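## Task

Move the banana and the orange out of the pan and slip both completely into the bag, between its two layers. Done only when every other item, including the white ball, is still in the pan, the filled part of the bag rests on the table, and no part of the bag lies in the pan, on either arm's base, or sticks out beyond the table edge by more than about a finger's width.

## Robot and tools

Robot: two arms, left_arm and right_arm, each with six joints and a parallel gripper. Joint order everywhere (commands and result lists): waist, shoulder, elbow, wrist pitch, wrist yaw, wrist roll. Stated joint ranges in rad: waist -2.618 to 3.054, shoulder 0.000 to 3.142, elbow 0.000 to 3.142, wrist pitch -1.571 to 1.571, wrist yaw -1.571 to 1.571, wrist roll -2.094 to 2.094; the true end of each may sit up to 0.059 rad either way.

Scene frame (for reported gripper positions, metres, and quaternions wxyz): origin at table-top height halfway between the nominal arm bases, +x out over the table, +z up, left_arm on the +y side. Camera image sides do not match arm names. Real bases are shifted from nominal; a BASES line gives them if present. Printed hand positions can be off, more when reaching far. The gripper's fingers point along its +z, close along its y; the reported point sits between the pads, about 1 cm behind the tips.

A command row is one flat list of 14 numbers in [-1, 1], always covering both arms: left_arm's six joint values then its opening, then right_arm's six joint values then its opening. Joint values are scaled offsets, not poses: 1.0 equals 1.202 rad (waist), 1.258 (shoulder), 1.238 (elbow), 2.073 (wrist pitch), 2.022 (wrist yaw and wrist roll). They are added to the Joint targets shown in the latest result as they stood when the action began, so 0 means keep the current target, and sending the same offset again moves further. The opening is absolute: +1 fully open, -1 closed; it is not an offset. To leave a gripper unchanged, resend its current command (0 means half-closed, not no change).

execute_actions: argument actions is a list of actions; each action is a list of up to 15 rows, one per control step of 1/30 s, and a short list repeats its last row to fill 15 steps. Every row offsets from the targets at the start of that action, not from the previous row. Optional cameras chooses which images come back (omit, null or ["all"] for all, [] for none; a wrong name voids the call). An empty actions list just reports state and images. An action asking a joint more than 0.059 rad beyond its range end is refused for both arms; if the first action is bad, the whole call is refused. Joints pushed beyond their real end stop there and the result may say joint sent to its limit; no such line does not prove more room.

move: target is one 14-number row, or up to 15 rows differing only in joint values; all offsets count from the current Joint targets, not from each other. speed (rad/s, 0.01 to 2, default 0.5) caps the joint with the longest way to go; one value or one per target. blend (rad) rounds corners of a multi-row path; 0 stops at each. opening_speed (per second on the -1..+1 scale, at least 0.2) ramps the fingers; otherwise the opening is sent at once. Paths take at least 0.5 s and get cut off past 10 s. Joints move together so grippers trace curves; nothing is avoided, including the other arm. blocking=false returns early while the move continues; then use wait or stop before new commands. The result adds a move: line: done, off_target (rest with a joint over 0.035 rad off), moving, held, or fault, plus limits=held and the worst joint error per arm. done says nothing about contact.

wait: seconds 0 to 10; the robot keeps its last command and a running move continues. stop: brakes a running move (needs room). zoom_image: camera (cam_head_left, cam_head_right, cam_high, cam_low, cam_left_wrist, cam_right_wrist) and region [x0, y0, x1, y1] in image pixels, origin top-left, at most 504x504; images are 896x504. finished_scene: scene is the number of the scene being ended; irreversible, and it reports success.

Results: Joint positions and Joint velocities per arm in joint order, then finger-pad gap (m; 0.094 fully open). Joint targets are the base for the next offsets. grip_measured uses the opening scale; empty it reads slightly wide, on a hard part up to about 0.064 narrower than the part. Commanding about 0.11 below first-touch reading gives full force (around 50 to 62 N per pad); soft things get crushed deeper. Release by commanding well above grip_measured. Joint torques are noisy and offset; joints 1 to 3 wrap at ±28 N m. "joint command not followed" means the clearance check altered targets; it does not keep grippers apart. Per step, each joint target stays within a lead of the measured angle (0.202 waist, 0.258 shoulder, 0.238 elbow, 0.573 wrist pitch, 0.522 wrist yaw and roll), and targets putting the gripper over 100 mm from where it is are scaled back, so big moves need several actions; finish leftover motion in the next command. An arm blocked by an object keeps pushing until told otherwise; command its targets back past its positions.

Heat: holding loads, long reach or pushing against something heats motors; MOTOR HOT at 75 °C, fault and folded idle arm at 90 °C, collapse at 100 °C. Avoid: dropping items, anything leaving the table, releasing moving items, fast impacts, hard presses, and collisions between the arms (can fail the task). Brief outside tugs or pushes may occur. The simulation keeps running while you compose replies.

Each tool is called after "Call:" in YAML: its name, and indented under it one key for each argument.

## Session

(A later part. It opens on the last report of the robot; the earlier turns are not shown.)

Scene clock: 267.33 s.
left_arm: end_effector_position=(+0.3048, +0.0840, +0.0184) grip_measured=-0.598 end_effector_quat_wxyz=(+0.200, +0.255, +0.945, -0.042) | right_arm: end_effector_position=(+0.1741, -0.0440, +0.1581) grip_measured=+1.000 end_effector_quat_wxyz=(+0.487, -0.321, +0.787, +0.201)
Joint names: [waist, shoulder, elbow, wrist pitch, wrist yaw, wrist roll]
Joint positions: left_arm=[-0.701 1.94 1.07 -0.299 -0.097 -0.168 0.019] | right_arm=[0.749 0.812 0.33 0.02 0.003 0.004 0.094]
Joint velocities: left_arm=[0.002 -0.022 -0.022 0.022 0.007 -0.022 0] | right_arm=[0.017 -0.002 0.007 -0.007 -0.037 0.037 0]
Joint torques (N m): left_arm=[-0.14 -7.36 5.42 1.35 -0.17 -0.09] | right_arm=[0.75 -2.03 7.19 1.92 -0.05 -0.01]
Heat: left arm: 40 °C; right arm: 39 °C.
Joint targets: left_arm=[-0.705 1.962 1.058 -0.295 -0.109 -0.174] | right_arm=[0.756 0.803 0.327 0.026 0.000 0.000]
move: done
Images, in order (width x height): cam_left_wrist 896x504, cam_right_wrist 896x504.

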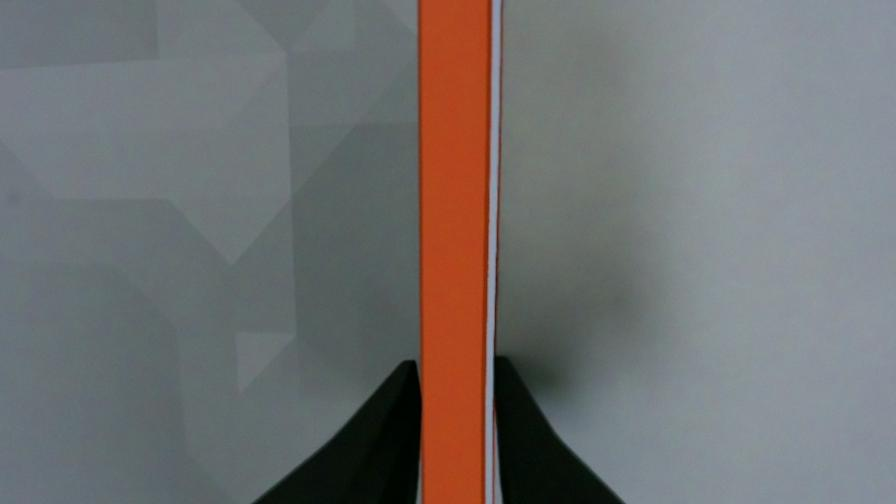

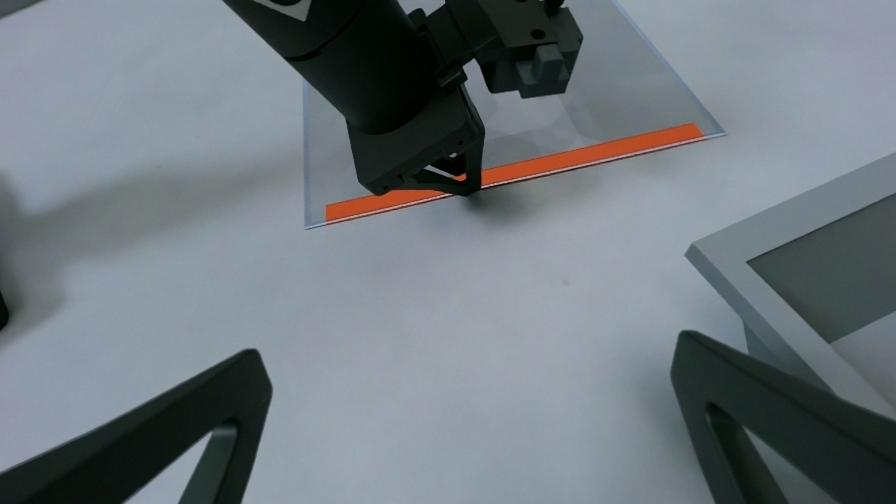

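Call:
move:
  target: [0,0,0,0,0,0,-0.75,0,0,0,0,0,0,1]
  opening_speed: 0.4
  cameras: ["cam_left_wrist"]

Call:
zoom_image:
  camera: "cam_left_wrist"
  region: [380, 260, 580, 460]

Call:
move:
  target: [0,0,0,0,0,0,-0.88,0,0,0,0,0,0,1]
  opening_speed: 0.4
  cameras: ["cam_left_wrist","cam_right_wrist"]

Call:
zoom_image:
  camera: "cam_left_wrist"
  region: [380, 260, 580, 460]

Call:
zoom_image:
  camera: "cam_right_wrist"
  region: [400, 120, 600, 240]

Scene clock: 268.30 s.
left_arm: end_effector_position=(+0.3049, +0.0840, +0.0184) grip_measured=-0.748 end_effector_quat_wxyz=(+0.200, +0.255, +0.945, -0.042) | right_arm: end_effector_position=(+0.1741, -0.0440, +0.1581) grip_measured=+1.000 end_effector_quat_wxyz=(+0.487, -0.321, +0.787, +0.201)
Joint names: [waist, shoulder, elbow, wrist pitch, wrist yaw, wrist roll]
Joint positions: left_arm=[-0.701 1.94 1.07 -0.299 -0.097 -0.168 0.012] | right_arm=[0.749 0.812 0.33 0.02 0.003 0.004 0.094]
Joint velocities: left_arm=[-0.002 -0.007 0.007 -0.095 -0.066 0.066 0.001] | right_arm=[-0.017 0.007 -0.012 0.081 -0.037 0.037 0]
Joint torques (N m): left_arm=[-0.12 -7.31 5.48 1.34 -0.16 -0.09] | right_arm=[0.75 -2.02 7.17 1.92 -0.05 -0.01]
Heat: left arm: 40 °C; right arm: 39 °C.
Joint targets: left_arm=[-0.705 1.962 1.058 -0.295 -0.109 -0.174] | right_arm=[0.756 0.803 0.327 0.026 0.000 0.000]
move: done
Images, in order (width x height): cam_left_wrist 896x504.

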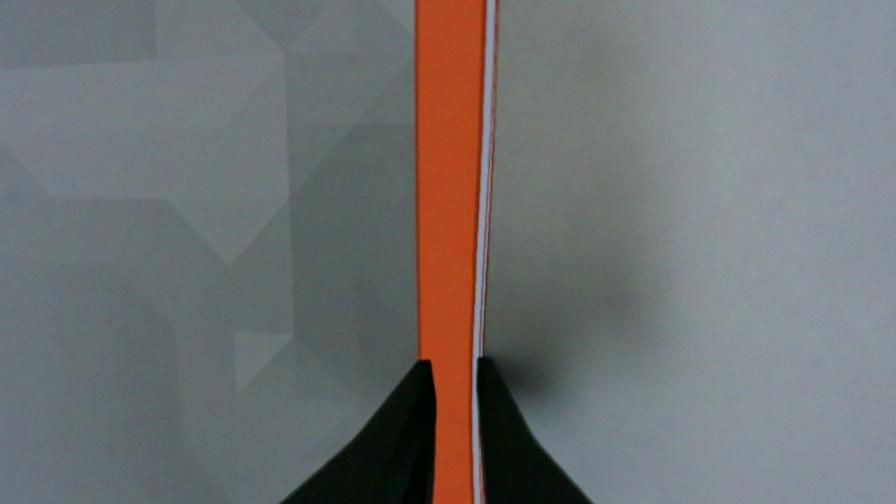

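Scaled by 2.520 from the camera's 896x504 image, which has a finer 1280x720 frame.

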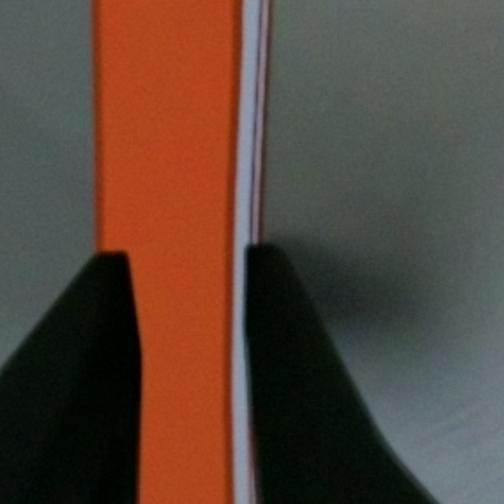

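Scene clock: 268.83 s.
left_arm: end_effector_position=(+0.3051, +0.0839, +0.0185) grip_measured=-0.878 end_effector_quat_wxyz=(+0.201, +0.255, +0.945, -0.042) | right_arm: end_effector_position=(+0.1741, -0.0440, +0.1581) grip_measured=+1.000 end_effector_quat_wxyz=(+0.487, -0.321, +0.787, +0.201)
Joint names: [waist, shoulder, elbow, wrist pitch, wrist yaw, wrist roll]
Joint positions: left_arm=[-0.701 1.94 1.07 -0.298 -0.098 -0.168 0.006] | right_arm=[0.749 0.812 0.33 0.02 0.003 0.004 0.094]
Joint velocities: left_arm=[0.007 0.012 -0.007 -0.007 -0.037 -0.037 -0.001] | right_arm=[0.012 0.007 -0.012 0.007 0.022 -0.007 0]
Joint torques (N m): left_arm=[-0.1 -7.34 5.41 1.34 -0.15 -0.09] | right_arm=[0.73 -2.02 7.15 1.92 -0.05 -0.01]
Heat: left arm: 39 °C; right arm: 39 °C.
Joint targets: left_arm=[-0.705 1.962 1.058 -0.295 -0.108 -0.174] | right_arm=[0.756 0.803 0.327 0.026 0.000 0.000]
move: done
Images, in order (width x height): cam_left_wrist 896x504, cam_right_wrist 896x504.

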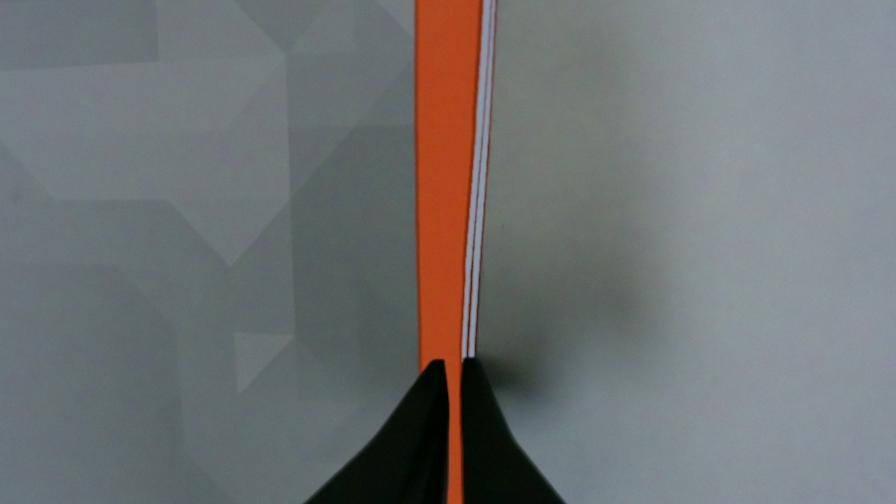

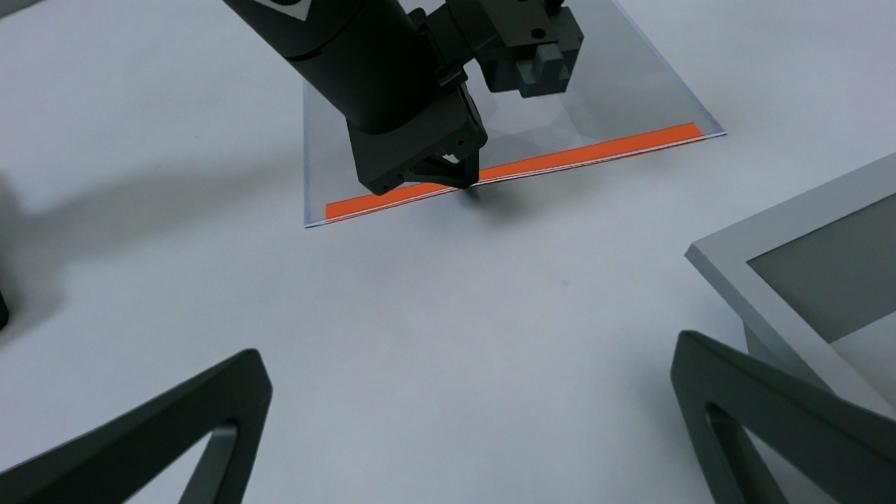

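Scaled by 2.520 from the camera's 896x504 image, which has a finer 1280x720 frame.

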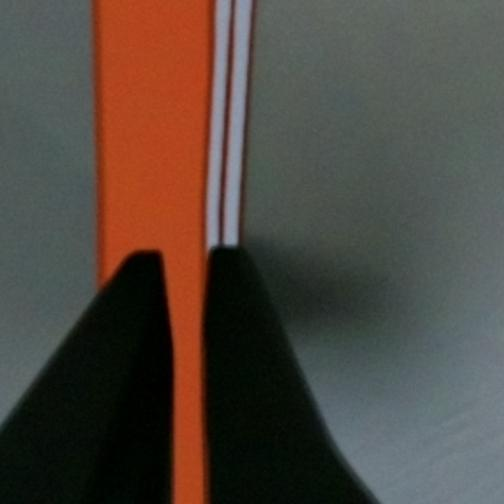

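Scaled by 2.520 from the camera's 896x504 image, which has a finer 1280x720 frame.

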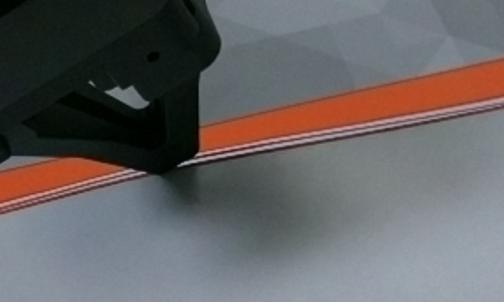

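Call:
move:
  target: [0,-0.0652,0.0493,-0.0695,0,0,-0.88,0,0,0,0,0,0,1]
  speed: 0.3
  cameras: []

Call:
move:
  target: [0,0,0,0,0,0,-0.4,0,0,0,0,0,0,1]
  opening_speed: 1.0
  cameras: ["cam_left_wrist"]

Scene clock: 270.90 s.
left_arm: end_effector_position=(+0.2953, +0.0926, +0.0302) grip_measured=-0.878 end_effector_quat_wxyz=(+0.174, +0.258, +0.950, -0.029) | right_arm: end_effector_position=(+0.1741, -0.0440, +0.1581) grip_measured=+1.000 end_effector_quat_wxyz=(+0.487, -0.321, +0.787, +0.201)
Joint names: [waist, shoulder, elbow, wrist pitch, wrist yaw, wrist roll]
Joint positions: left_arm=[-0.701 1.906 1.102 -0.426 -0.098 -0.168 0.006] | right_arm=[0.749 0.812 0.33 0.02 0.003 0.004 0.094]
Joint velocities: left_arm=[-0.022 -0.012 0.002 0.022 -0.051 -0.037 0] | right_arm=[0.012 -0.017 -0.022 0.037 -0.022 -0.037 0]
Joint torques (N m): left_arm=[-0.12 -10.85 8.4 1.03 -0.16 -0.1] | right_arm=[0.73 -2.03 7.17 1.92 -0.05 -0.01]
Heat: left arm: 40 °C; right arm: 39 °C.
Joint targets: left_arm=[-0.705 1.880 1.119 -0.439 -0.108 -0.174] | right_arm=[0.756 0.803 0.327 0.026 0.000 0.000]
move: done
No camera images: "cameras" was empty.

Scene clock: 271.60 s.
left_arm: end_effector_position=(+0.2951, +0.0927, +0.0301) grip_measured=-0.402 end_effector_quat_wxyz=(+0.174, +0.258, +0.950, -0.029) | right_arm: end_effector_position=(+0.1741, -0.0440, +0.1581) grip_measured=+1.000 end_effector_quat_wxyz=(+0.487, -0.321, +0.787, +0.201)
Joint names: [waist, shoulder, elbow, wrist pitch, wrist yaw, wrist roll]
Joint positions: left_arm=[-0.701 1.906 1.102 -0.426 -0.098 -0.168 0.028] | right_arm=[0.749 0.812 0.33 0.02 0.003 0.004 0.094]
Joint velocities: left_arm=[0.012 -0.012 0.007 -0.051 0.022 -0.022 0.001] | right_arm=[-0.007 -0.012 0.012 -0.066 -0.081 0.007 0]
Joint torques (N m): left_arm=[-0.14 -10.88 8.4 1.04 -0.15 -0.1] | right_arm=[0.72 -2.03 7.19 1.92 -0.05 -0.01]
Heat: left arm: 40 °C; right arm: 39 °C.
Joint targets: left_arm=[-0.705 1.880 1.119 -0.439 -0.108 -0.174] | right_arm=[0.756 0.803 0.327 0.026 0.000 0.000]
move: done
Images, in order (width x height): cam_left_wrist 896x504.

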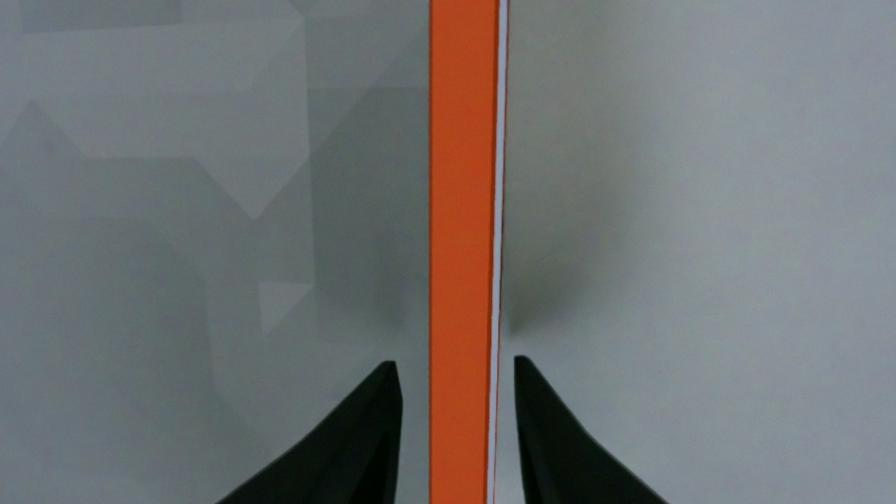

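Call:
move:
  target: [0,0.0652,-0.0493,0.0695,0,0,-0.4,0,0,0,0,0,0,1]
  speed: 0.15
  cameras: []

Call:
move:
  target: [0,0,0,0,0,0,-0.7,0,0,0,0,0,0,1]
  opening_speed: 0.4
  cameras: ["cam_left_wrist"]

Call:
zoom_image:
  camera: "cam_left_wrist"
  region: [380, 260, 580, 460]

Scene clock: 274.33 s.
left_arm: end_effector_position=(+0.3048, +0.0843, +0.0185) grip_measured=-0.402 end_effector_quat_wxyz=(+0.200, +0.255, +0.945, -0.041) | right_arm: end_effector_position=(+0.1741, -0.0440, +0.1581) grip_measured=+1.000 end_effector_quat_wxyz=(+0.487, -0.321, +0.787, +0.201)
Joint names: [waist, shoulder, elbow, wrist pitch, wrist yaw, wrist roll]
Joint positions: left_arm=[-0.701 1.941 1.071 -0.302 -0.098 -0.168 0.028] | right_arm=[0.749 0.812 0.33 0.02 0.003 0.004 0.094]
Joint velocities: left_arm=[0.007 0.012 -0.012 -0.007 -0.037 -0.066 0] | right_arm=[-0.012 -0.017 0.007 0.007 -0.066 -0.037 0]
Joint torques (N m): left_arm=[-0.1 -7.38 5.29 1.37 -0.15 -0.1] | right_arm=[0.73 -2.03 7.17 1.92 -0.05 -0.01]
Heat: left arm: 40 °C; right arm: 40 °C.
Joint targets: left_arm=[-0.705 1.962 1.058 -0.295 -0.108 -0.174] | right_arm=[0.756 0.803 0.327 0.026 0.000 0.000]
move: done
No camera images: "cameras" was empty.

Scene clock: 275.30 s.
left_arm: end_effector_position=(+0.3049, +0.0842, +0.0183) grip_measured=-0.698 end_effector_quat_wxyz=(+0.200, +0.255, +0.945, -0.041) | right_arm: end_effector_position=(+0.1741, -0.0440, +0.1581) grip_measured=+1.000 end_effector_quat_wxyz=(+0.487, -0.321, +0.787, +0.201)
Joint names: [waist, shoulder, elbow, wrist pitch, wrist yaw, wrist roll]
Joint positions: left_arm=[-0.701 1.941 1.07 -0.299 -0.099 -0.168 0.014] | right_arm=[0.749 0.812 0.33 0.02 0.003 0.004 0.094]
Joint velocities: left_arm=[-0.017 -0.012 -0.012 -0.051 -0.007 -0.007 0.002] | right_arm=[-0.007 0.007 0.007 -0.081 0.095 -0.081 0]
Joint torques (N m): left_arm=[-0.13 -7.38 5.42 1.35 -0.15 -0.1] | right_arm=[0.75 -2.02 7.16 1.93 -0.05 -0.01]
Heat: left arm: 40 °C; right arm: 40 °C.
Joint targets: left_arm=[-0.705 1.962 1.058 -0.295 -0.108 -0.174] | right_arm=[0.756 0.803 0.327 0.026 0.000 0.000]
move: done
Images, in order (width x height): cam_left_wrist 896x504.

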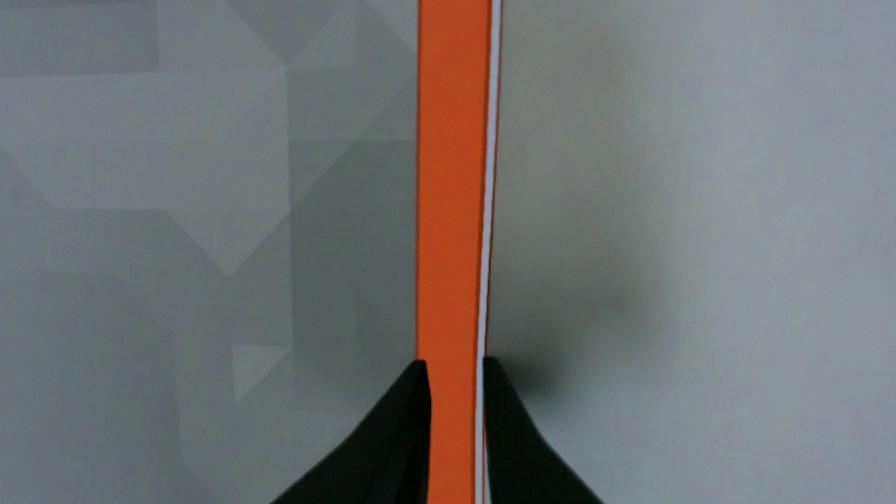

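Scaled by 2.520 from the camera's 896x504 image, which has a finer 1280x720 frame.

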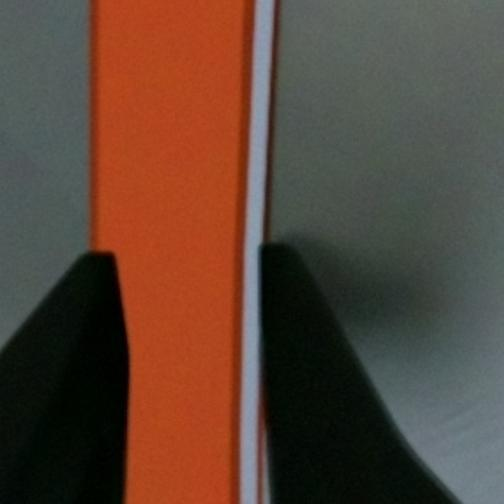

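Call:
move:
  target: [0,0,0,0,0,0,-0.76,0,0,0,0,0,0,1]
  opening_speed: 0.4
  cameras: []

Call:
move:
  target: [0,0,0,0,0,0.04,-0.76,0,0,0,0,0,0,1]
  speed: 0.15
  cameras: ["cam_left_wrist"]

Call:
zoom_image:
  camera: "cam_left_wrist"
  region: [380, 260, 580, 460]

Call:
move:
  target: [0,0,0,0,0,0,-0.86,0,0,0,0,0,0,1]
  opening_speed: 0.4
  cameras: ["cam_left_wrist"]

Call:
zoom_image:
  camera: "cam_left_wrist"
  region: [380, 260, 580, 460]

Scene clock: 276.23 s.
left_arm: end_effector_position=(+0.3050, +0.0842, +0.0183) grip_measured=-0.758 end_effector_quat_wxyz=(+0.201, +0.255, +0.945, -0.041) | right_arm: end_effector_position=(+0.1741, -0.0440, +0.1581) grip_measured=+1.000 end_effector_quat_wxyz=(+0.487, -0.321, +0.787, +0.201)
Joint names: [waist, shoulder, elbow, wrist pitch, wrist yaw, wrist roll]
Joint positions: left_arm=[-0.701 1.941 1.07 -0.299 -0.099 -0.168 0.011] | right_arm=[0.749 0.812 0.33 0.02 0.003 0.004 0.094]
Joint velocities: left_arm=[-0.007 0.007 -0.007 0.022 -0.095 0.081 0.001] | right_arm=[0.002 -0.012 -0.007 -0.022 0.037 0.007 0]
Joint torques (N m): left_arm=[-0.1 -7.39 5.42 1.34 -0.14 -0.1] | right_arm=[0.72 -2.03 7.17 1.92 -0.05 -0.01]
Heat: left arm: 40 °C; right arm: 40 °C.
Joint targets: left_arm=[-0.705 1.962 1.058 -0.295 -0.108 -0.174] | right_arm=[0.756 0.803 0.327 0.026 0.000 0.000]
move: done
No camera images: "cameras" was empty.

Scene clock: 277.33 s.
left_arm: end_effector_position=(+0.3051, +0.0842, +0.0184) grip_measured=-0.758 end_effector_quat_wxyz=(+0.202, +0.286, +0.936, -0.035) | right_arm: end_effector_position=(+0.1741, -0.0440, +0.1581) grip_measured=+1.000 end_effector_quat_wxyz=(+0.487, -0.321, +0.787, +0.201)
Joint names: [waist, shoulder, elbow, wrist pitch, wrist yaw, wrist roll]
Joint positions: left_arm=[-0.701 1.941 1.07 -0.298 -0.099 -0.102 0.011] | right_arm=[0.749 0.812 0.33 0.02 0.003 0.004 0.094]
Joint velocities: left_arm=[0.007 0.007 0.012 -0.022 -0.007 -0.007 -0.001] | right_arm=[0.007 -0.012 -0.017 -0.066 -0.051 -0.051 0]
Joint torques (N m): left_arm=[-0.1 -7.43 5.42 1.35 -0.13 0.02] | right_arm=[0.73 -2.03 7.16 1.92 -0.05 0]
Heat: left arm: 40 °C; right arm: 40 °C.
Joint targets: left_arm=[-0.705 1.962 1.058 -0.295 -0.108 -0.093] | right_arm=[0.756 0.803 0.327 0.026 0.000 0.000]
move: done
Images, in order (width x height): cam_left_wrist 896x504.

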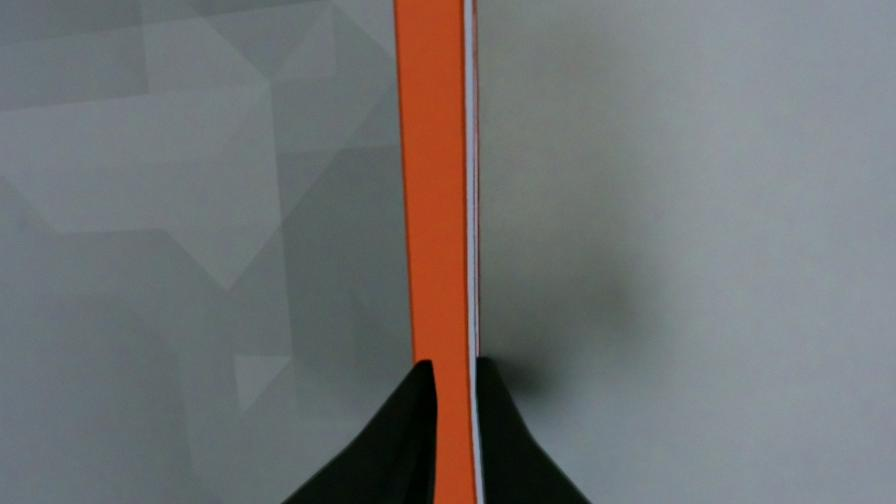

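Scaled by 2.520 from the camera's 896x504 image, which has a finer 1280x720 frame.

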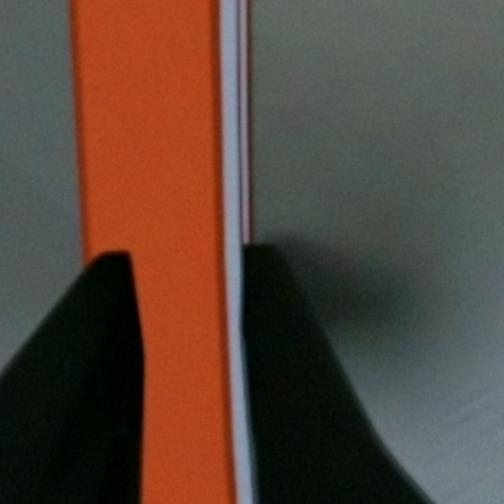

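Scene clock: 277.83 s.
left_arm: end_effector_position=(+0.3052, +0.0841, +0.0184) grip_measured=-0.858 end_effector_quat_wxyz=(+0.202, +0.287, +0.936, -0.035) | right_arm: end_effector_position=(+0.1741, -0.0440, +0.1581) grip_measured=+1.000 end_effector_quat_wxyz=(+0.487, -0.321, +0.787, +0.201)
Joint names: [waist, shoulder, elbow, wrist pitch, wrist yaw, wrist roll]
Joint positions: left_arm=[-0.701 1.941 1.07 -0.298 -0.099 -0.101 0.007] | right_arm=[0.749 0.812 0.33 0.02 0.003 0.004 0.094]
Joint velocities: left_arm=[0.002 -0.002 0.002 -0.022 -0.081 -0.081 0] | right_arm=[0.007 0.007 0.002 0.022 -0.007 0.051 0]
Joint torques (N m): left_arm=[-0.14 -7.36 5.38 1.34 -0.13 0.02] | right_arm=[0.73 -2.03 7.16 1.92 -0.05 0]
Heat: left arm: 40 °C; right arm: 40 °C.
Joint targets: left_arm=[-0.705 1.962 1.058 -0.295 -0.108 -0.093] | right_arm=[0.756 0.803 0.327 0.026 0.000 0.000]
move: done
Images, in order (width x height): cam_left_wrist 896x504.

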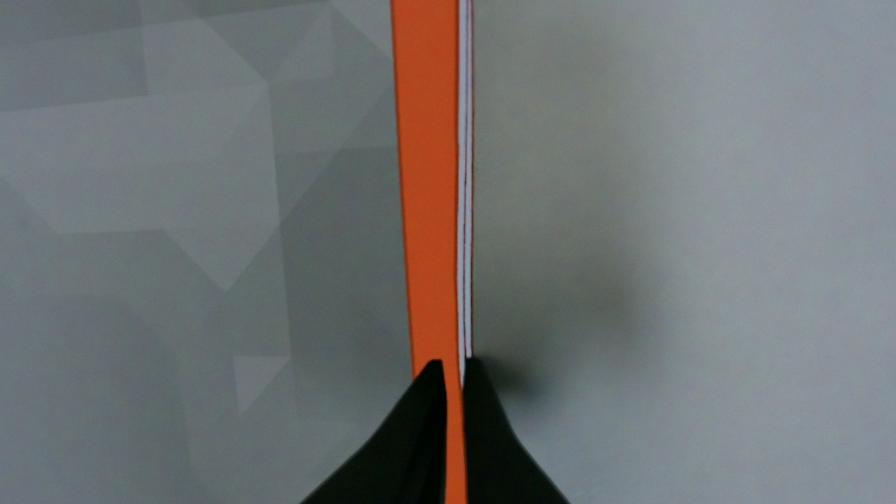

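Scaled by 2.520 from the camera's 896x504 image, which has a finer 1280x720 frame.

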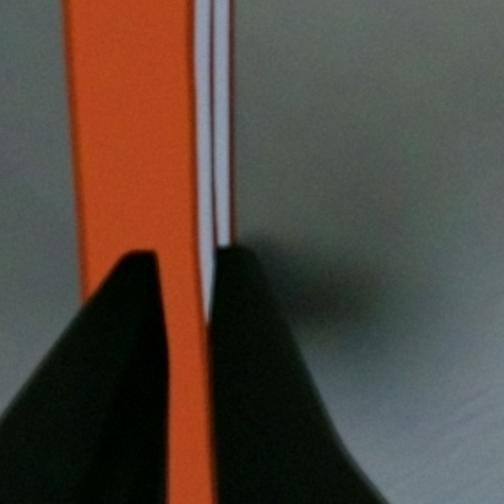

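Call:
move:
  target: [0,0,0,0,0,0.04,-0.86,0,0,0,0,0,0,1]
  speed: 0.15
  cameras: ["cam_left_wrist"]

Call:
zoom_image:
  camera: "cam_left_wrist"
  region: [380, 260, 580, 460]

Call:
move:
  target: [0,0,0,0,0,0,-1,0,0,0,0,0,0,1]
  opening_speed: 0.5
  cameras: ["cam_left_wrist","cam_right_wrist"]

Call:
zoom_image:
  camera: "cam_left_wrist"
  region: [380, 260, 580, 460]

Call:
zoom_image:
  camera: "cam_right_wrist"
  region: [400, 120, 600, 240]

Scene clock: 279.43 s.
left_arm: end_effector_position=(+0.3052, +0.0841, +0.0184) grip_measured=-0.858 end_effector_quat_wxyz=(+0.204, +0.324, +0.924, -0.027) | right_arm: end_effector_position=(+0.1741, -0.0440, +0.1581) grip_measured=+1.000 end_effector_quat_wxyz=(+0.487, -0.321, +0.787, +0.201)
Joint names: [waist, shoulder, elbow, wrist pitch, wrist yaw, wrist roll]
Joint positions: left_arm=[-0.701 1.941 1.07 -0.298 -0.099 -0.021 0.007] | right_arm=[0.749 0.812 0.33 0.02 0.003 0.004 0.094]
Joint velocities: left_arm=[-0.002 -0.012 0.007 0.022 0.022 0.022 0] | right_arm=[-0.002 -0.012 -0.007 0.037 -0.051 0.066 0]
Joint torques (N m): left_arm=[-0.14 -7.39 5.44 1.33 -0.14 0.02] | right_arm=[0.73 -2.04 7.19 1.92 -0.05 -0.01]
Heat: left arm: 39 °C; right arm: 40 °C.
Joint targets: left_arm=[-0.705 1.962 1.058 -0.295 -0.108 -0.012] | right_arm=[0.756 0.803 0.327 0.026 0.000 0.000]
move: done
Images, in order (width x height): cam_left_wrist 896x504.

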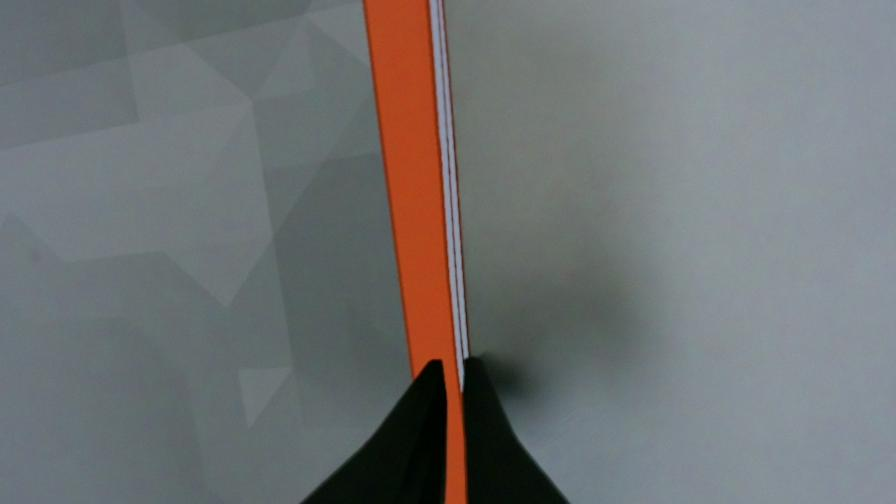

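Scaled by 2.520 from the camera's 896x504 image, which has a finer 1280x720 frame.

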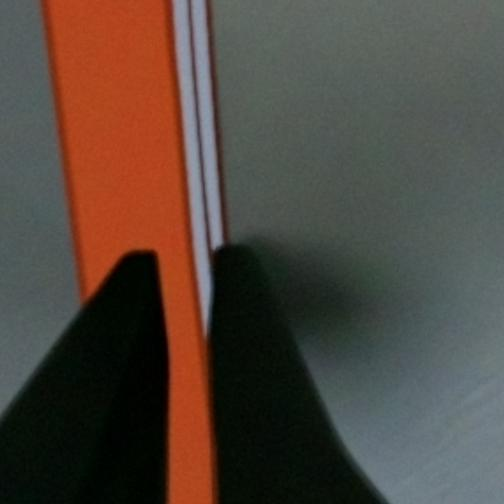

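Scene clock: 279.93 s.
left_arm: end_effector_position=(+0.3052, +0.0841, +0.0185) grip_measured=-0.987 end_effector_quat_wxyz=(+0.204, +0.324, +0.923, -0.027) | right_arm: end_effector_position=(+0.1741, -0.0440, +0.1581) grip_measured=+1.000 end_effector_quat_wxyz=(+0.487, -0.321, +0.787, +0.201)
Joint names: [waist, shoulder, elbow, wrist pitch, wrist yaw, wrist roll]
Joint positions: left_arm=[-0.701 1.941 1.07 -0.297 -0.099 -0.02 0.001] | right_arm=[0.749 0.812 0.33 0.02 0.003 0.004 0.094]
Joint velocities: left_arm=[-0.002 0.007 0.007 -0.066 0.022 0.066 0] | right_arm=[0.012 -0.007 -0.002 -0.022 -0.007 -0.051 0]
Joint torques (N m): left_arm=[-0.13 -7.41 5.42 1.33 -0.13 0.01] | right_arm=[0.72 -2.02 7.16 1.92 -0.05 -0.01]
Heat: left arm: 39 °C; right arm: 40 °C.
Joint targets: left_arm=[-0.705 1.962 1.058 -0.295 -0.108 -0.012] | right_arm=[0.756 0.803 0.327 0.026 0.000 0.000]
move: done
Images, in order (width x height): cam_left_wrist 896x504, cam_right_wrist 896x504.

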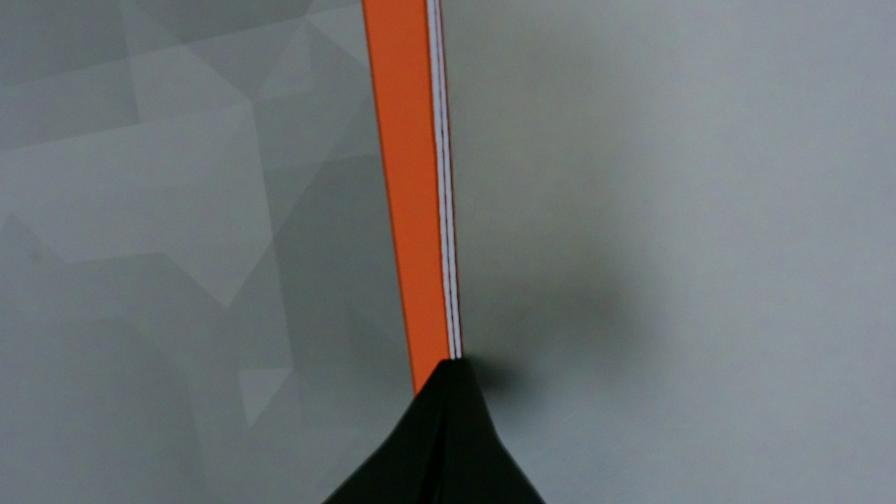

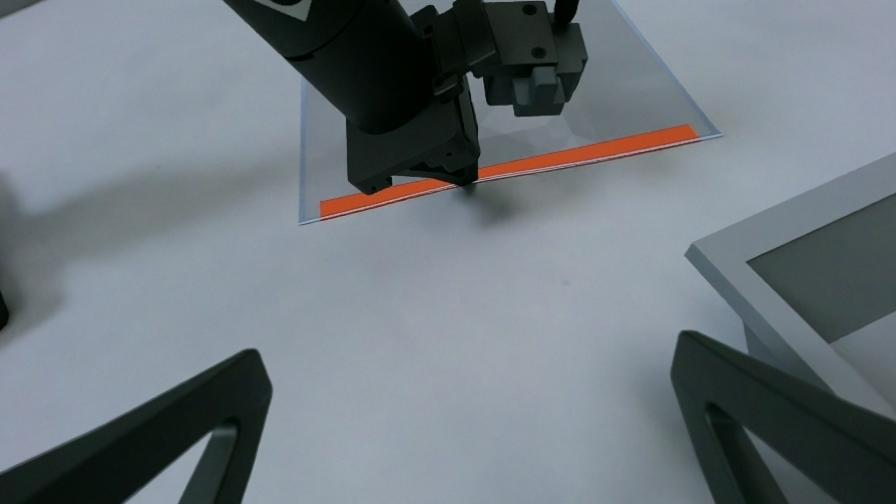

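Scaled by 2.520 from the camera's 896x504 image, which has a finer 1280x720 frame.

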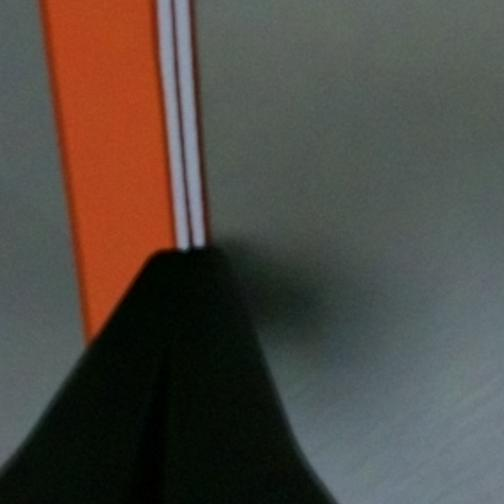

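Scaled by 2.520 from the camera's 896x504 image, which has a finer 1280x720 frame.

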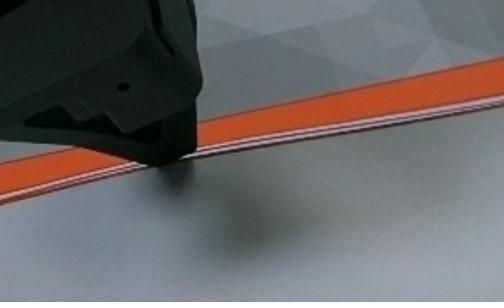

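Call:
move:
  target: [0,-0.0652,0.0493,-0.0695,0,0,-1,0,0,0,0,0,0,1]
  speed: 0.3
  cameras: []

Call:
move:
  target: [0.0441,0,0,0,0.0262,-0.0539,0.42,0,0,0,0,0,0,1]
  speed: 0.3
  opening_speed: 1.5
  cameras: ["cam_left_wrist"]

Scene clock: 282.47 s.
left_arm: end_effector_position=(+0.2953, +0.0927, +0.0301) grip_measured=-0.987 end_effector_quat_wxyz=(+0.176, +0.328, +0.928, -0.015) | right_arm: end_effector_position=(+0.1741, -0.0440, +0.1581) grip_measured=+1.000 end_effector_quat_wxyz=(+0.487, -0.321, +0.787, +0.201)
Joint names: [waist, shoulder, elbow, wrist pitch, wrist yaw, wrist roll]
Joint positions: left_arm=[-0.701 1.906 1.102 -0.426 -0.099 -0.02 0.001] | right_arm=[0.749 0.812 0.33 0.02 0.003 0.004 0.094]
Joint velocities: left_arm=[0.012 0.002 0.002 -0.007 0.051 -0.11 0] | right_arm=[-0.017 0.007 0.002 0.022 -0.066 0.037 0]
Joint torques (N m): left_arm=[-0.14 -10.86 8.44 1.01 -0.14 0.02] | right_arm=[0.73 -2.02 7.17 1.92 -0.05 -0.01]
Heat: left arm: 40 °C; right arm: 40 °C.
Joint targets: left_arm=[-0.705 1.880 1.119 -0.439 -0.108 -0.012] | right_arm=[0.756 0.803 0.327 0.026 0.000 0.000]
move: done
No camera images: "cameras" was empty.

Scene clock: 283.67 s.
left_arm: end_effector_position=(+0.3030, +0.1030, +0.0296) grip_measured=+0.418 end_effector_quat_wxyz=(+0.169, +0.266, +0.948, -0.034) | right_arm: end_effector_position=(+0.1741, -0.0440, +0.1581) grip_measured=+1.000 end_effector_quat_wxyz=(+0.487, -0.321, +0.787, +0.201)
Joint names: [waist, shoulder, elbow, wrist pitch, wrist yaw, wrist roll]
Joint positions: left_arm=[-0.656 1.906 1.102 -0.426 -0.068 -0.113 0.067] | right_arm=[0.749 0.812 0.33 0.02 0.003 0.004 0.094]
Joint velocities: left_arm=[-0.007 -0.022 -0.012 -0.066 -0.037 0.066 -0.001] | right_arm=[-0.037 -0.002 -0.002 -0.007 -0.051 -0.022 0]
Joint torques (N m): left_arm=[0.51 -10.86 8.39 1.04 0.09 -0.13] | right_arm=[0.73 -2.03 7.15 1.92 -0.05 -0.01]
Heat: left arm: 40 °C; right arm: 40 °C.
Joint targets: left_arm=[-0.652 1.880 1.119 -0.439 -0.055 -0.121] | right_arm=[0.756 0.803 0.327 0.026 0.000 0.000]
move: done
Images, in order (width x height): cam_left_wrist 896x504.

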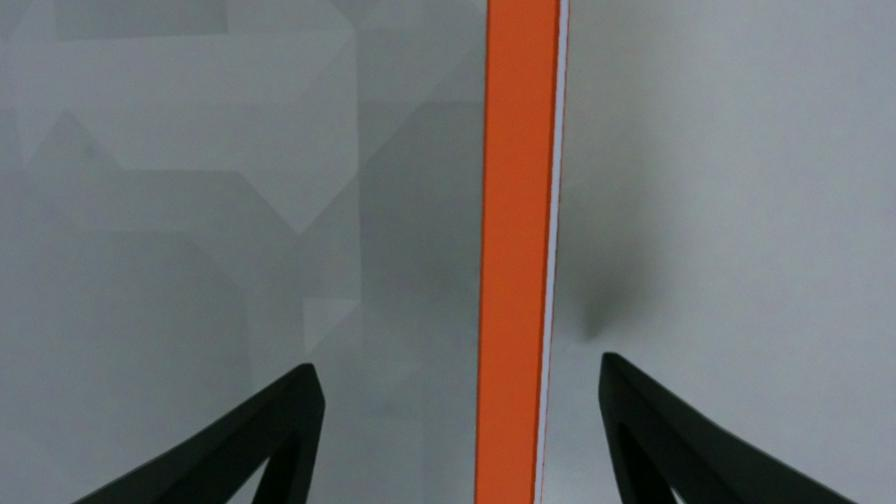

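Call:
move:
  target: [0.0166,0,0,0,0.0153,0.0346,0.42,0,0,0,0,0,0,1]
  speed: 0.3
  cameras: []

Call:
move:
  target: [0,0.0652,-0.0493,0.0695,0,0,0.42,0,0,0,0,0,0,1]
  speed: 0.15
  cameras: ["cam_left_wrist"]

Call:
zoom_image:
  camera: "cam_left_wrist"
  region: [480, 260, 680, 460]

Scene clock: 285.20 s.
left_arm: end_effector_position=(+0.3040, +0.1044, +0.0293) grip_measured=+0.418 end_effector_quat_wxyz=(+0.165, +0.285, +0.943, -0.042) | right_arm: end_effector_position=(+0.1741, -0.0440, +0.1581) grip_measured=+1.000 end_effector_quat_wxyz=(+0.487, -0.321, +0.787, +0.201)
Joint names: [waist, shoulder, elbow, wrist pitch, wrist yaw, wrist roll]
Joint positions: left_arm=[-0.638 1.906 1.102 -0.426 -0.038 -0.06 0.067] | right_arm=[0.749 0.812 0.33 0.02 0.003 0.004 0.094]
Joint velocities: left_arm=[-0.017 0.007 0.012 -0.007 0.037 -0.066 -0.001] | right_arm=[-0.002 0.002 0.007 0.081 -0.037 -0.022 0]
Joint torques (N m): left_arm=[0.66 -10.89 8.42 1.04 0.1 0.03] | right_arm=[0.75 -2.03 7.16 1.92 -0.05 0]
Heat: left arm: 40 °C; right arm: 40 °C.
Joint targets: left_arm=[-0.632 1.880 1.119 -0.439 -0.025 -0.051] | right_arm=[0.756 0.803 0.327 0.026 0.000 0.000]
move: done
No camera images: "cameras" was empty.

Scene clock: 286.73 s.
left_arm: end_effector_position=(+0.3144, +0.0961, +0.0188) grip_measured=+0.418 end_effector_quat_wxyz=(+0.193, +0.283, +0.938, -0.054) | right_arm: end_effector_position=(+0.1741, -0.0440, +0.1581) grip_measured=+1.000 end_effector_quat_wxyz=(+0.487, -0.321, +0.787, +0.201)
Joint names: [waist, shoulder, elbow, wrist pitch, wrist yaw, wrist roll]
Joint positions: left_arm=[-0.637 1.938 1.071 -0.302 -0.034 -0.059 0.067] | right_arm=[0.749 0.812 0.33 0.02 0.003 0.004 0.094]
Joint velocities: left_arm=[0.002 0.002 -0.007 0.037 -0.051 0.037 -0.001] | right_arm=[0.002 0.007 -0.012 0.051 0.037 -0.007 0]
Joint torques (N m): left_arm=[0.65 -7.21 5.31 1.38 0.08 0.03] | right_arm=[0.73 -2.02 7.16 1.92 -0.05 -0.01]
Heat: left arm: 40 °C; right arm: 40 °C.
Joint targets: left_arm=[-0.632 1.962 1.058 -0.295 -0.024 -0.051] | right_arm=[0.756 0.803 0.327 0.026 0.000 0.000]
move: done
Images, in order (width x height): cam_left_wrist 896x504.

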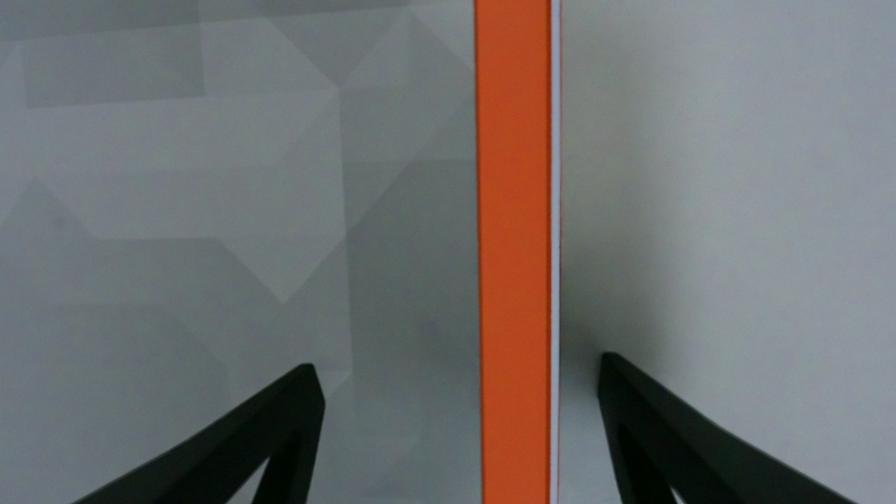

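Scaled by 2.520 from the camera's 896x504 image, which has a finer 1280x720 frame.

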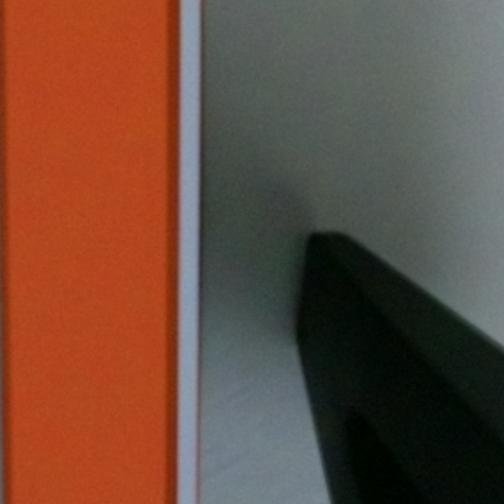

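Call:
move:
  target: [0,0.0262,-0.0218,0.0289,0,0,0.42,0,0,0,0,0,0,1]
  speed: 0.1
  cameras: []

Call:
move:
  target: [0,0,0,0,0,0,-0.1,0,0,0,0,0,0,1]
  opening_speed: 0.5
  cameras: ["cam_left_wrist"]

Call:
zoom_image:
  camera: "cam_left_wrist"
  region: [440, 260, 640, 460]

Scene clock: 288.47 s.
left_arm: end_effector_position=(+0.3212, +0.0889, +0.0178) grip_measured=+0.418 end_effector_quat_wxyz=(+0.215, +0.282, +0.933, -0.067) | right_arm: end_effector_position=(+0.1741, -0.0440, +0.1581) grip_measured=+1.000 end_effector_quat_wxyz=(+0.487, -0.321, +0.787, +0.201)
Joint names: [waist, shoulder, elbow, wrist pitch, wrist yaw, wrist roll]
Joint positions: left_arm=[-0.637 1.947 1.055 -0.225 -0.025 -0.059 0.067] | right_arm=[0.749 0.812 0.33 0.02 0.003 0.004 0.094]
Joint velocities: left_arm=[-0.002 0.022 0.002 -0.081 -0.007 -0.066 -0.001] | right_arm=[-0.002 -0.007 0.007 -0.051 0.007 -0.007 0]
Joint torques (N m): left_arm=[0.64 -5.5 4.26 1.28 0 0.03] | right_arm=[0.73 -2.03 7.2 1.92 -0.05 -0.01]
Heat: left arm: 40 °C; right arm: 40 °C.
Joint targets: left_arm=[-0.632 1.995 1.031 -0.235 -0.024 -0.051] | right_arm=[0.756 0.803 0.327 0.026 0.000 0.000]
move: off_target (left_arm); left_arm: the shoulder is farthest, 0.047 rad from its target
No camera images: "cameras" was empty.

Scene clock: 289.73 s.
left_arm: end_effector_position=(+0.3248, +0.0859, +0.0179) grip_measured=-0.098 end_effector_quat_wxyz=(+0.223, +0.282, +0.931, -0.071) | right_arm: end_effector_position=(+0.1741, -0.0440, +0.1581) grip_measured=+1.000 end_effector_quat_wxyz=(+0.487, -0.321, +0.787, +0.201)
Joint names: [waist, shoulder, elbow, wrist pitch, wrist yaw, wrist roll]
Joint positions: left_arm=[-0.637 1.954 1.055 -0.2 -0.023 -0.059 0.042] | right_arm=[0.749 0.812 0.33 0.02 0.003 0.004 0.094]
Joint velocities: left_arm=[0.002 0.012 0.002 0.022 -0.066 -0.022 -0.001] | right_arm=[-0.002 0.007 0.027 -0.022 -0.022 0.007 0]
Joint torques (N m): left_arm=[0.58 -6 4.26 1.05 -0.02 0.03] | right_arm=[0.72 -2 7.19 1.92 -0.05 -0.01]
Heat: left arm: 39 °C; right arm: 40 °C.
Joint targets: left_arm=[-0.632 1.995 1.031 -0.235 -0.024 -0.051] | right_arm=[0.756 0.803 0.327 0.026 0.000 0.000]
move: off_target (left_arm); left_arm: the shoulder is farthest, 0.041 rad from its target
Images, in order (width x height): cam_left_wrist 896x504.

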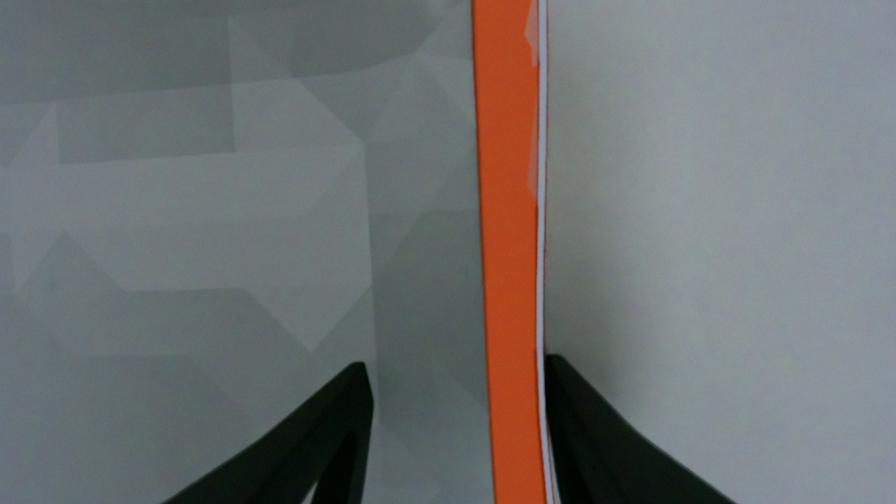

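Scaled by 2.520 from the camera's 896x504 image, which has a finer 1280x720 frame.

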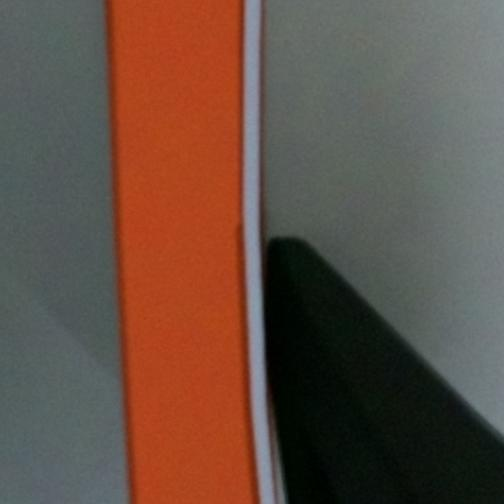

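Call:
move:
  target: [0,0,0,0,0,0,-0.5,0,0,0,0,0,0,1]
  opening_speed: 0.5
  cameras: ["cam_left_wrist","cam_right_wrist"]

Call:
zoom_image:
  camera: "cam_left_wrist"
  region: [400, 260, 600, 460]

Call:
zoom_image:
  camera: "cam_right_wrist"
  region: [400, 120, 600, 240]

Scene clock: 291.00 s.
left_arm: end_effector_position=(+0.3259, +0.0871, +0.0180) grip_measured=-0.498 end_effector_quat_wxyz=(+0.224, +0.281, +0.931, -0.068) | right_arm: end_effector_position=(+0.1741, -0.0440, +0.1581) grip_measured=+1.000 end_effector_quat_wxyz=(+0.487, -0.321, +0.787, +0.201)
Joint names: [waist, shoulder, elbow, wrist pitch, wrist yaw, wrist roll]
Joint positions: left_arm=[-0.636 1.954 1.055 -0.199 -0.029 -0.058 0.024] | right_arm=[0.749 0.812 0.33 0.02 0.003 0.004 0.094]
Joint velocities: left_arm=[-0.007 -0.012 -0.012 0.022 -0.022 0.007 -0.001] | right_arm=[-0.002 0.012 -0.002 0.037 -0.022 -0.066 0]
Joint torques (N m): left_arm=[0.51 -6.01 4.29 1.05 0.03 0.01] | right_arm=[0.7 -2.02 7.16 1.92 -0.05 -0.01]
Heat: left arm: 39 °C; right arm: 40 °C.
Joint targets: left_arm=[-0.632 1.995 1.031 -0.235 -0.024 -0.051] | right_arm=[0.756 0.803 0.327 0.026 0.000 0.000]
move: off_target (left_arm); left_arm: the shoulder is farthest, 0.041 rad from its target
Images, in order (width x height): cam_left_wrist 896x504, cam_right_wrist 896x504.

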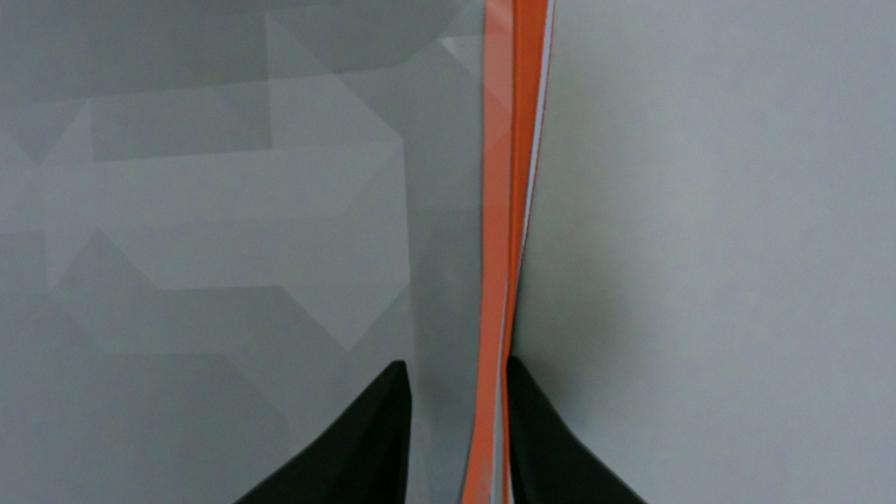

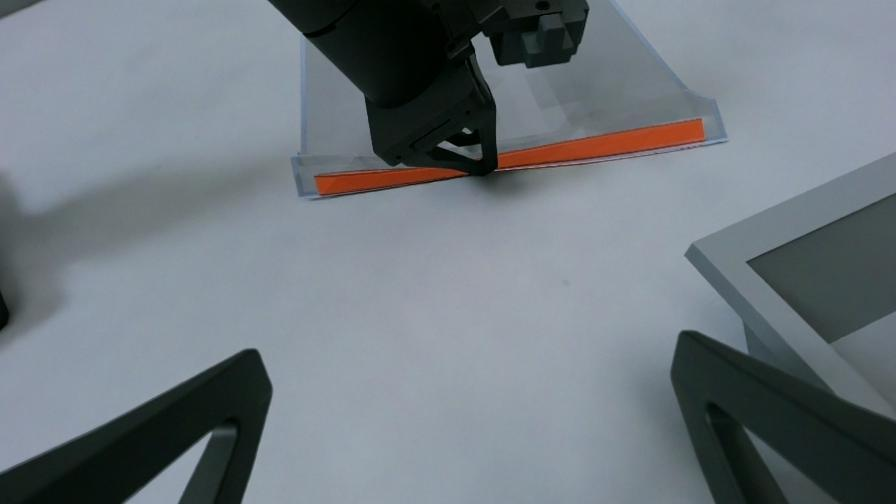

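Scaled by 2.520 from the camera's 896x504 image, which has a finer 1280x720 frame.

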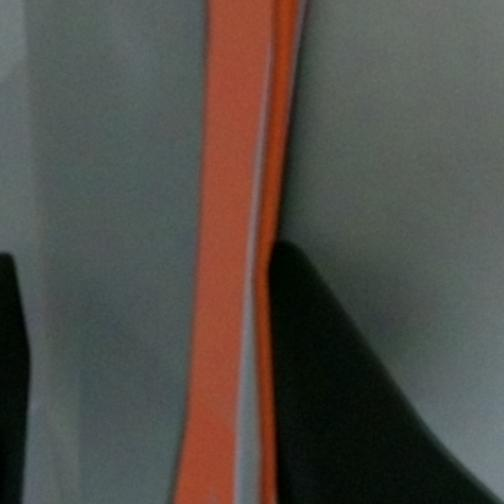

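Scaled by 2.520 from the camera's 896x504 image, which has a finer 1280x720 frame.

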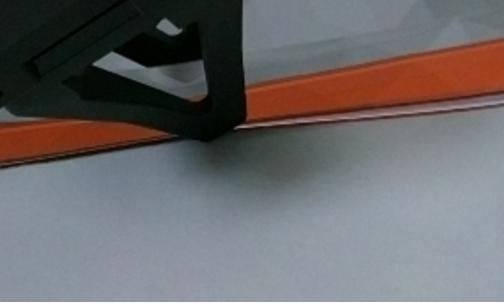

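Call:
move:
  target: [0,-0.0914,0.0711,-0.0984,0,0,-0.5,0,0,0,0,0,0,1]
  speed: 0.3
  cameras: []

Scene clock: 294.33 s.
left_arm: end_effector_position=(+0.3040, +0.1039, +0.0295) grip_measured=-0.498 end_effector_quat_wxyz=(+0.165, +0.286, +0.943, -0.045) | right_arm: end_effector_position=(+0.1741, -0.0440, +0.1581) grip_measured=+1.000 end_effector_quat_wxyz=(+0.487, -0.321, +0.787, +0.201)
Joint names: [waist, shoulder, elbow, wrist pitch, wrist yaw, wrist roll]
Joint positions: left_arm=[-0.636 1.906 1.102 -0.425 -0.03 -0.057 0.024] | right_arm=[0.749 0.812 0.33 0.02 0.003 0.004 0.094]
Joint velocities: left_arm=[0.012 -0.007 -0.007 -0.051 -0.022 0.007 0.001] | right_arm=[-0.012 0.002 0.012 0.022 -0.037 0.007 0]
Joint torques (N m): left_arm=[0.46 -10.85 8.43 1.04 0.04 0.01] | right_arm=[0.75 -2.02 7.17 1.92 -0.05 -0.01]
Heat: left arm: 39 °C; right arm: 40 °C.
Joint targets: left_arm=[-0.632 1.880 1.119 -0.439 -0.025 -0.051] | right_arm=[0.756 0.803 0.327 0.026 0.000 0.000]
move: done
No camera images: "cameras" was empty.


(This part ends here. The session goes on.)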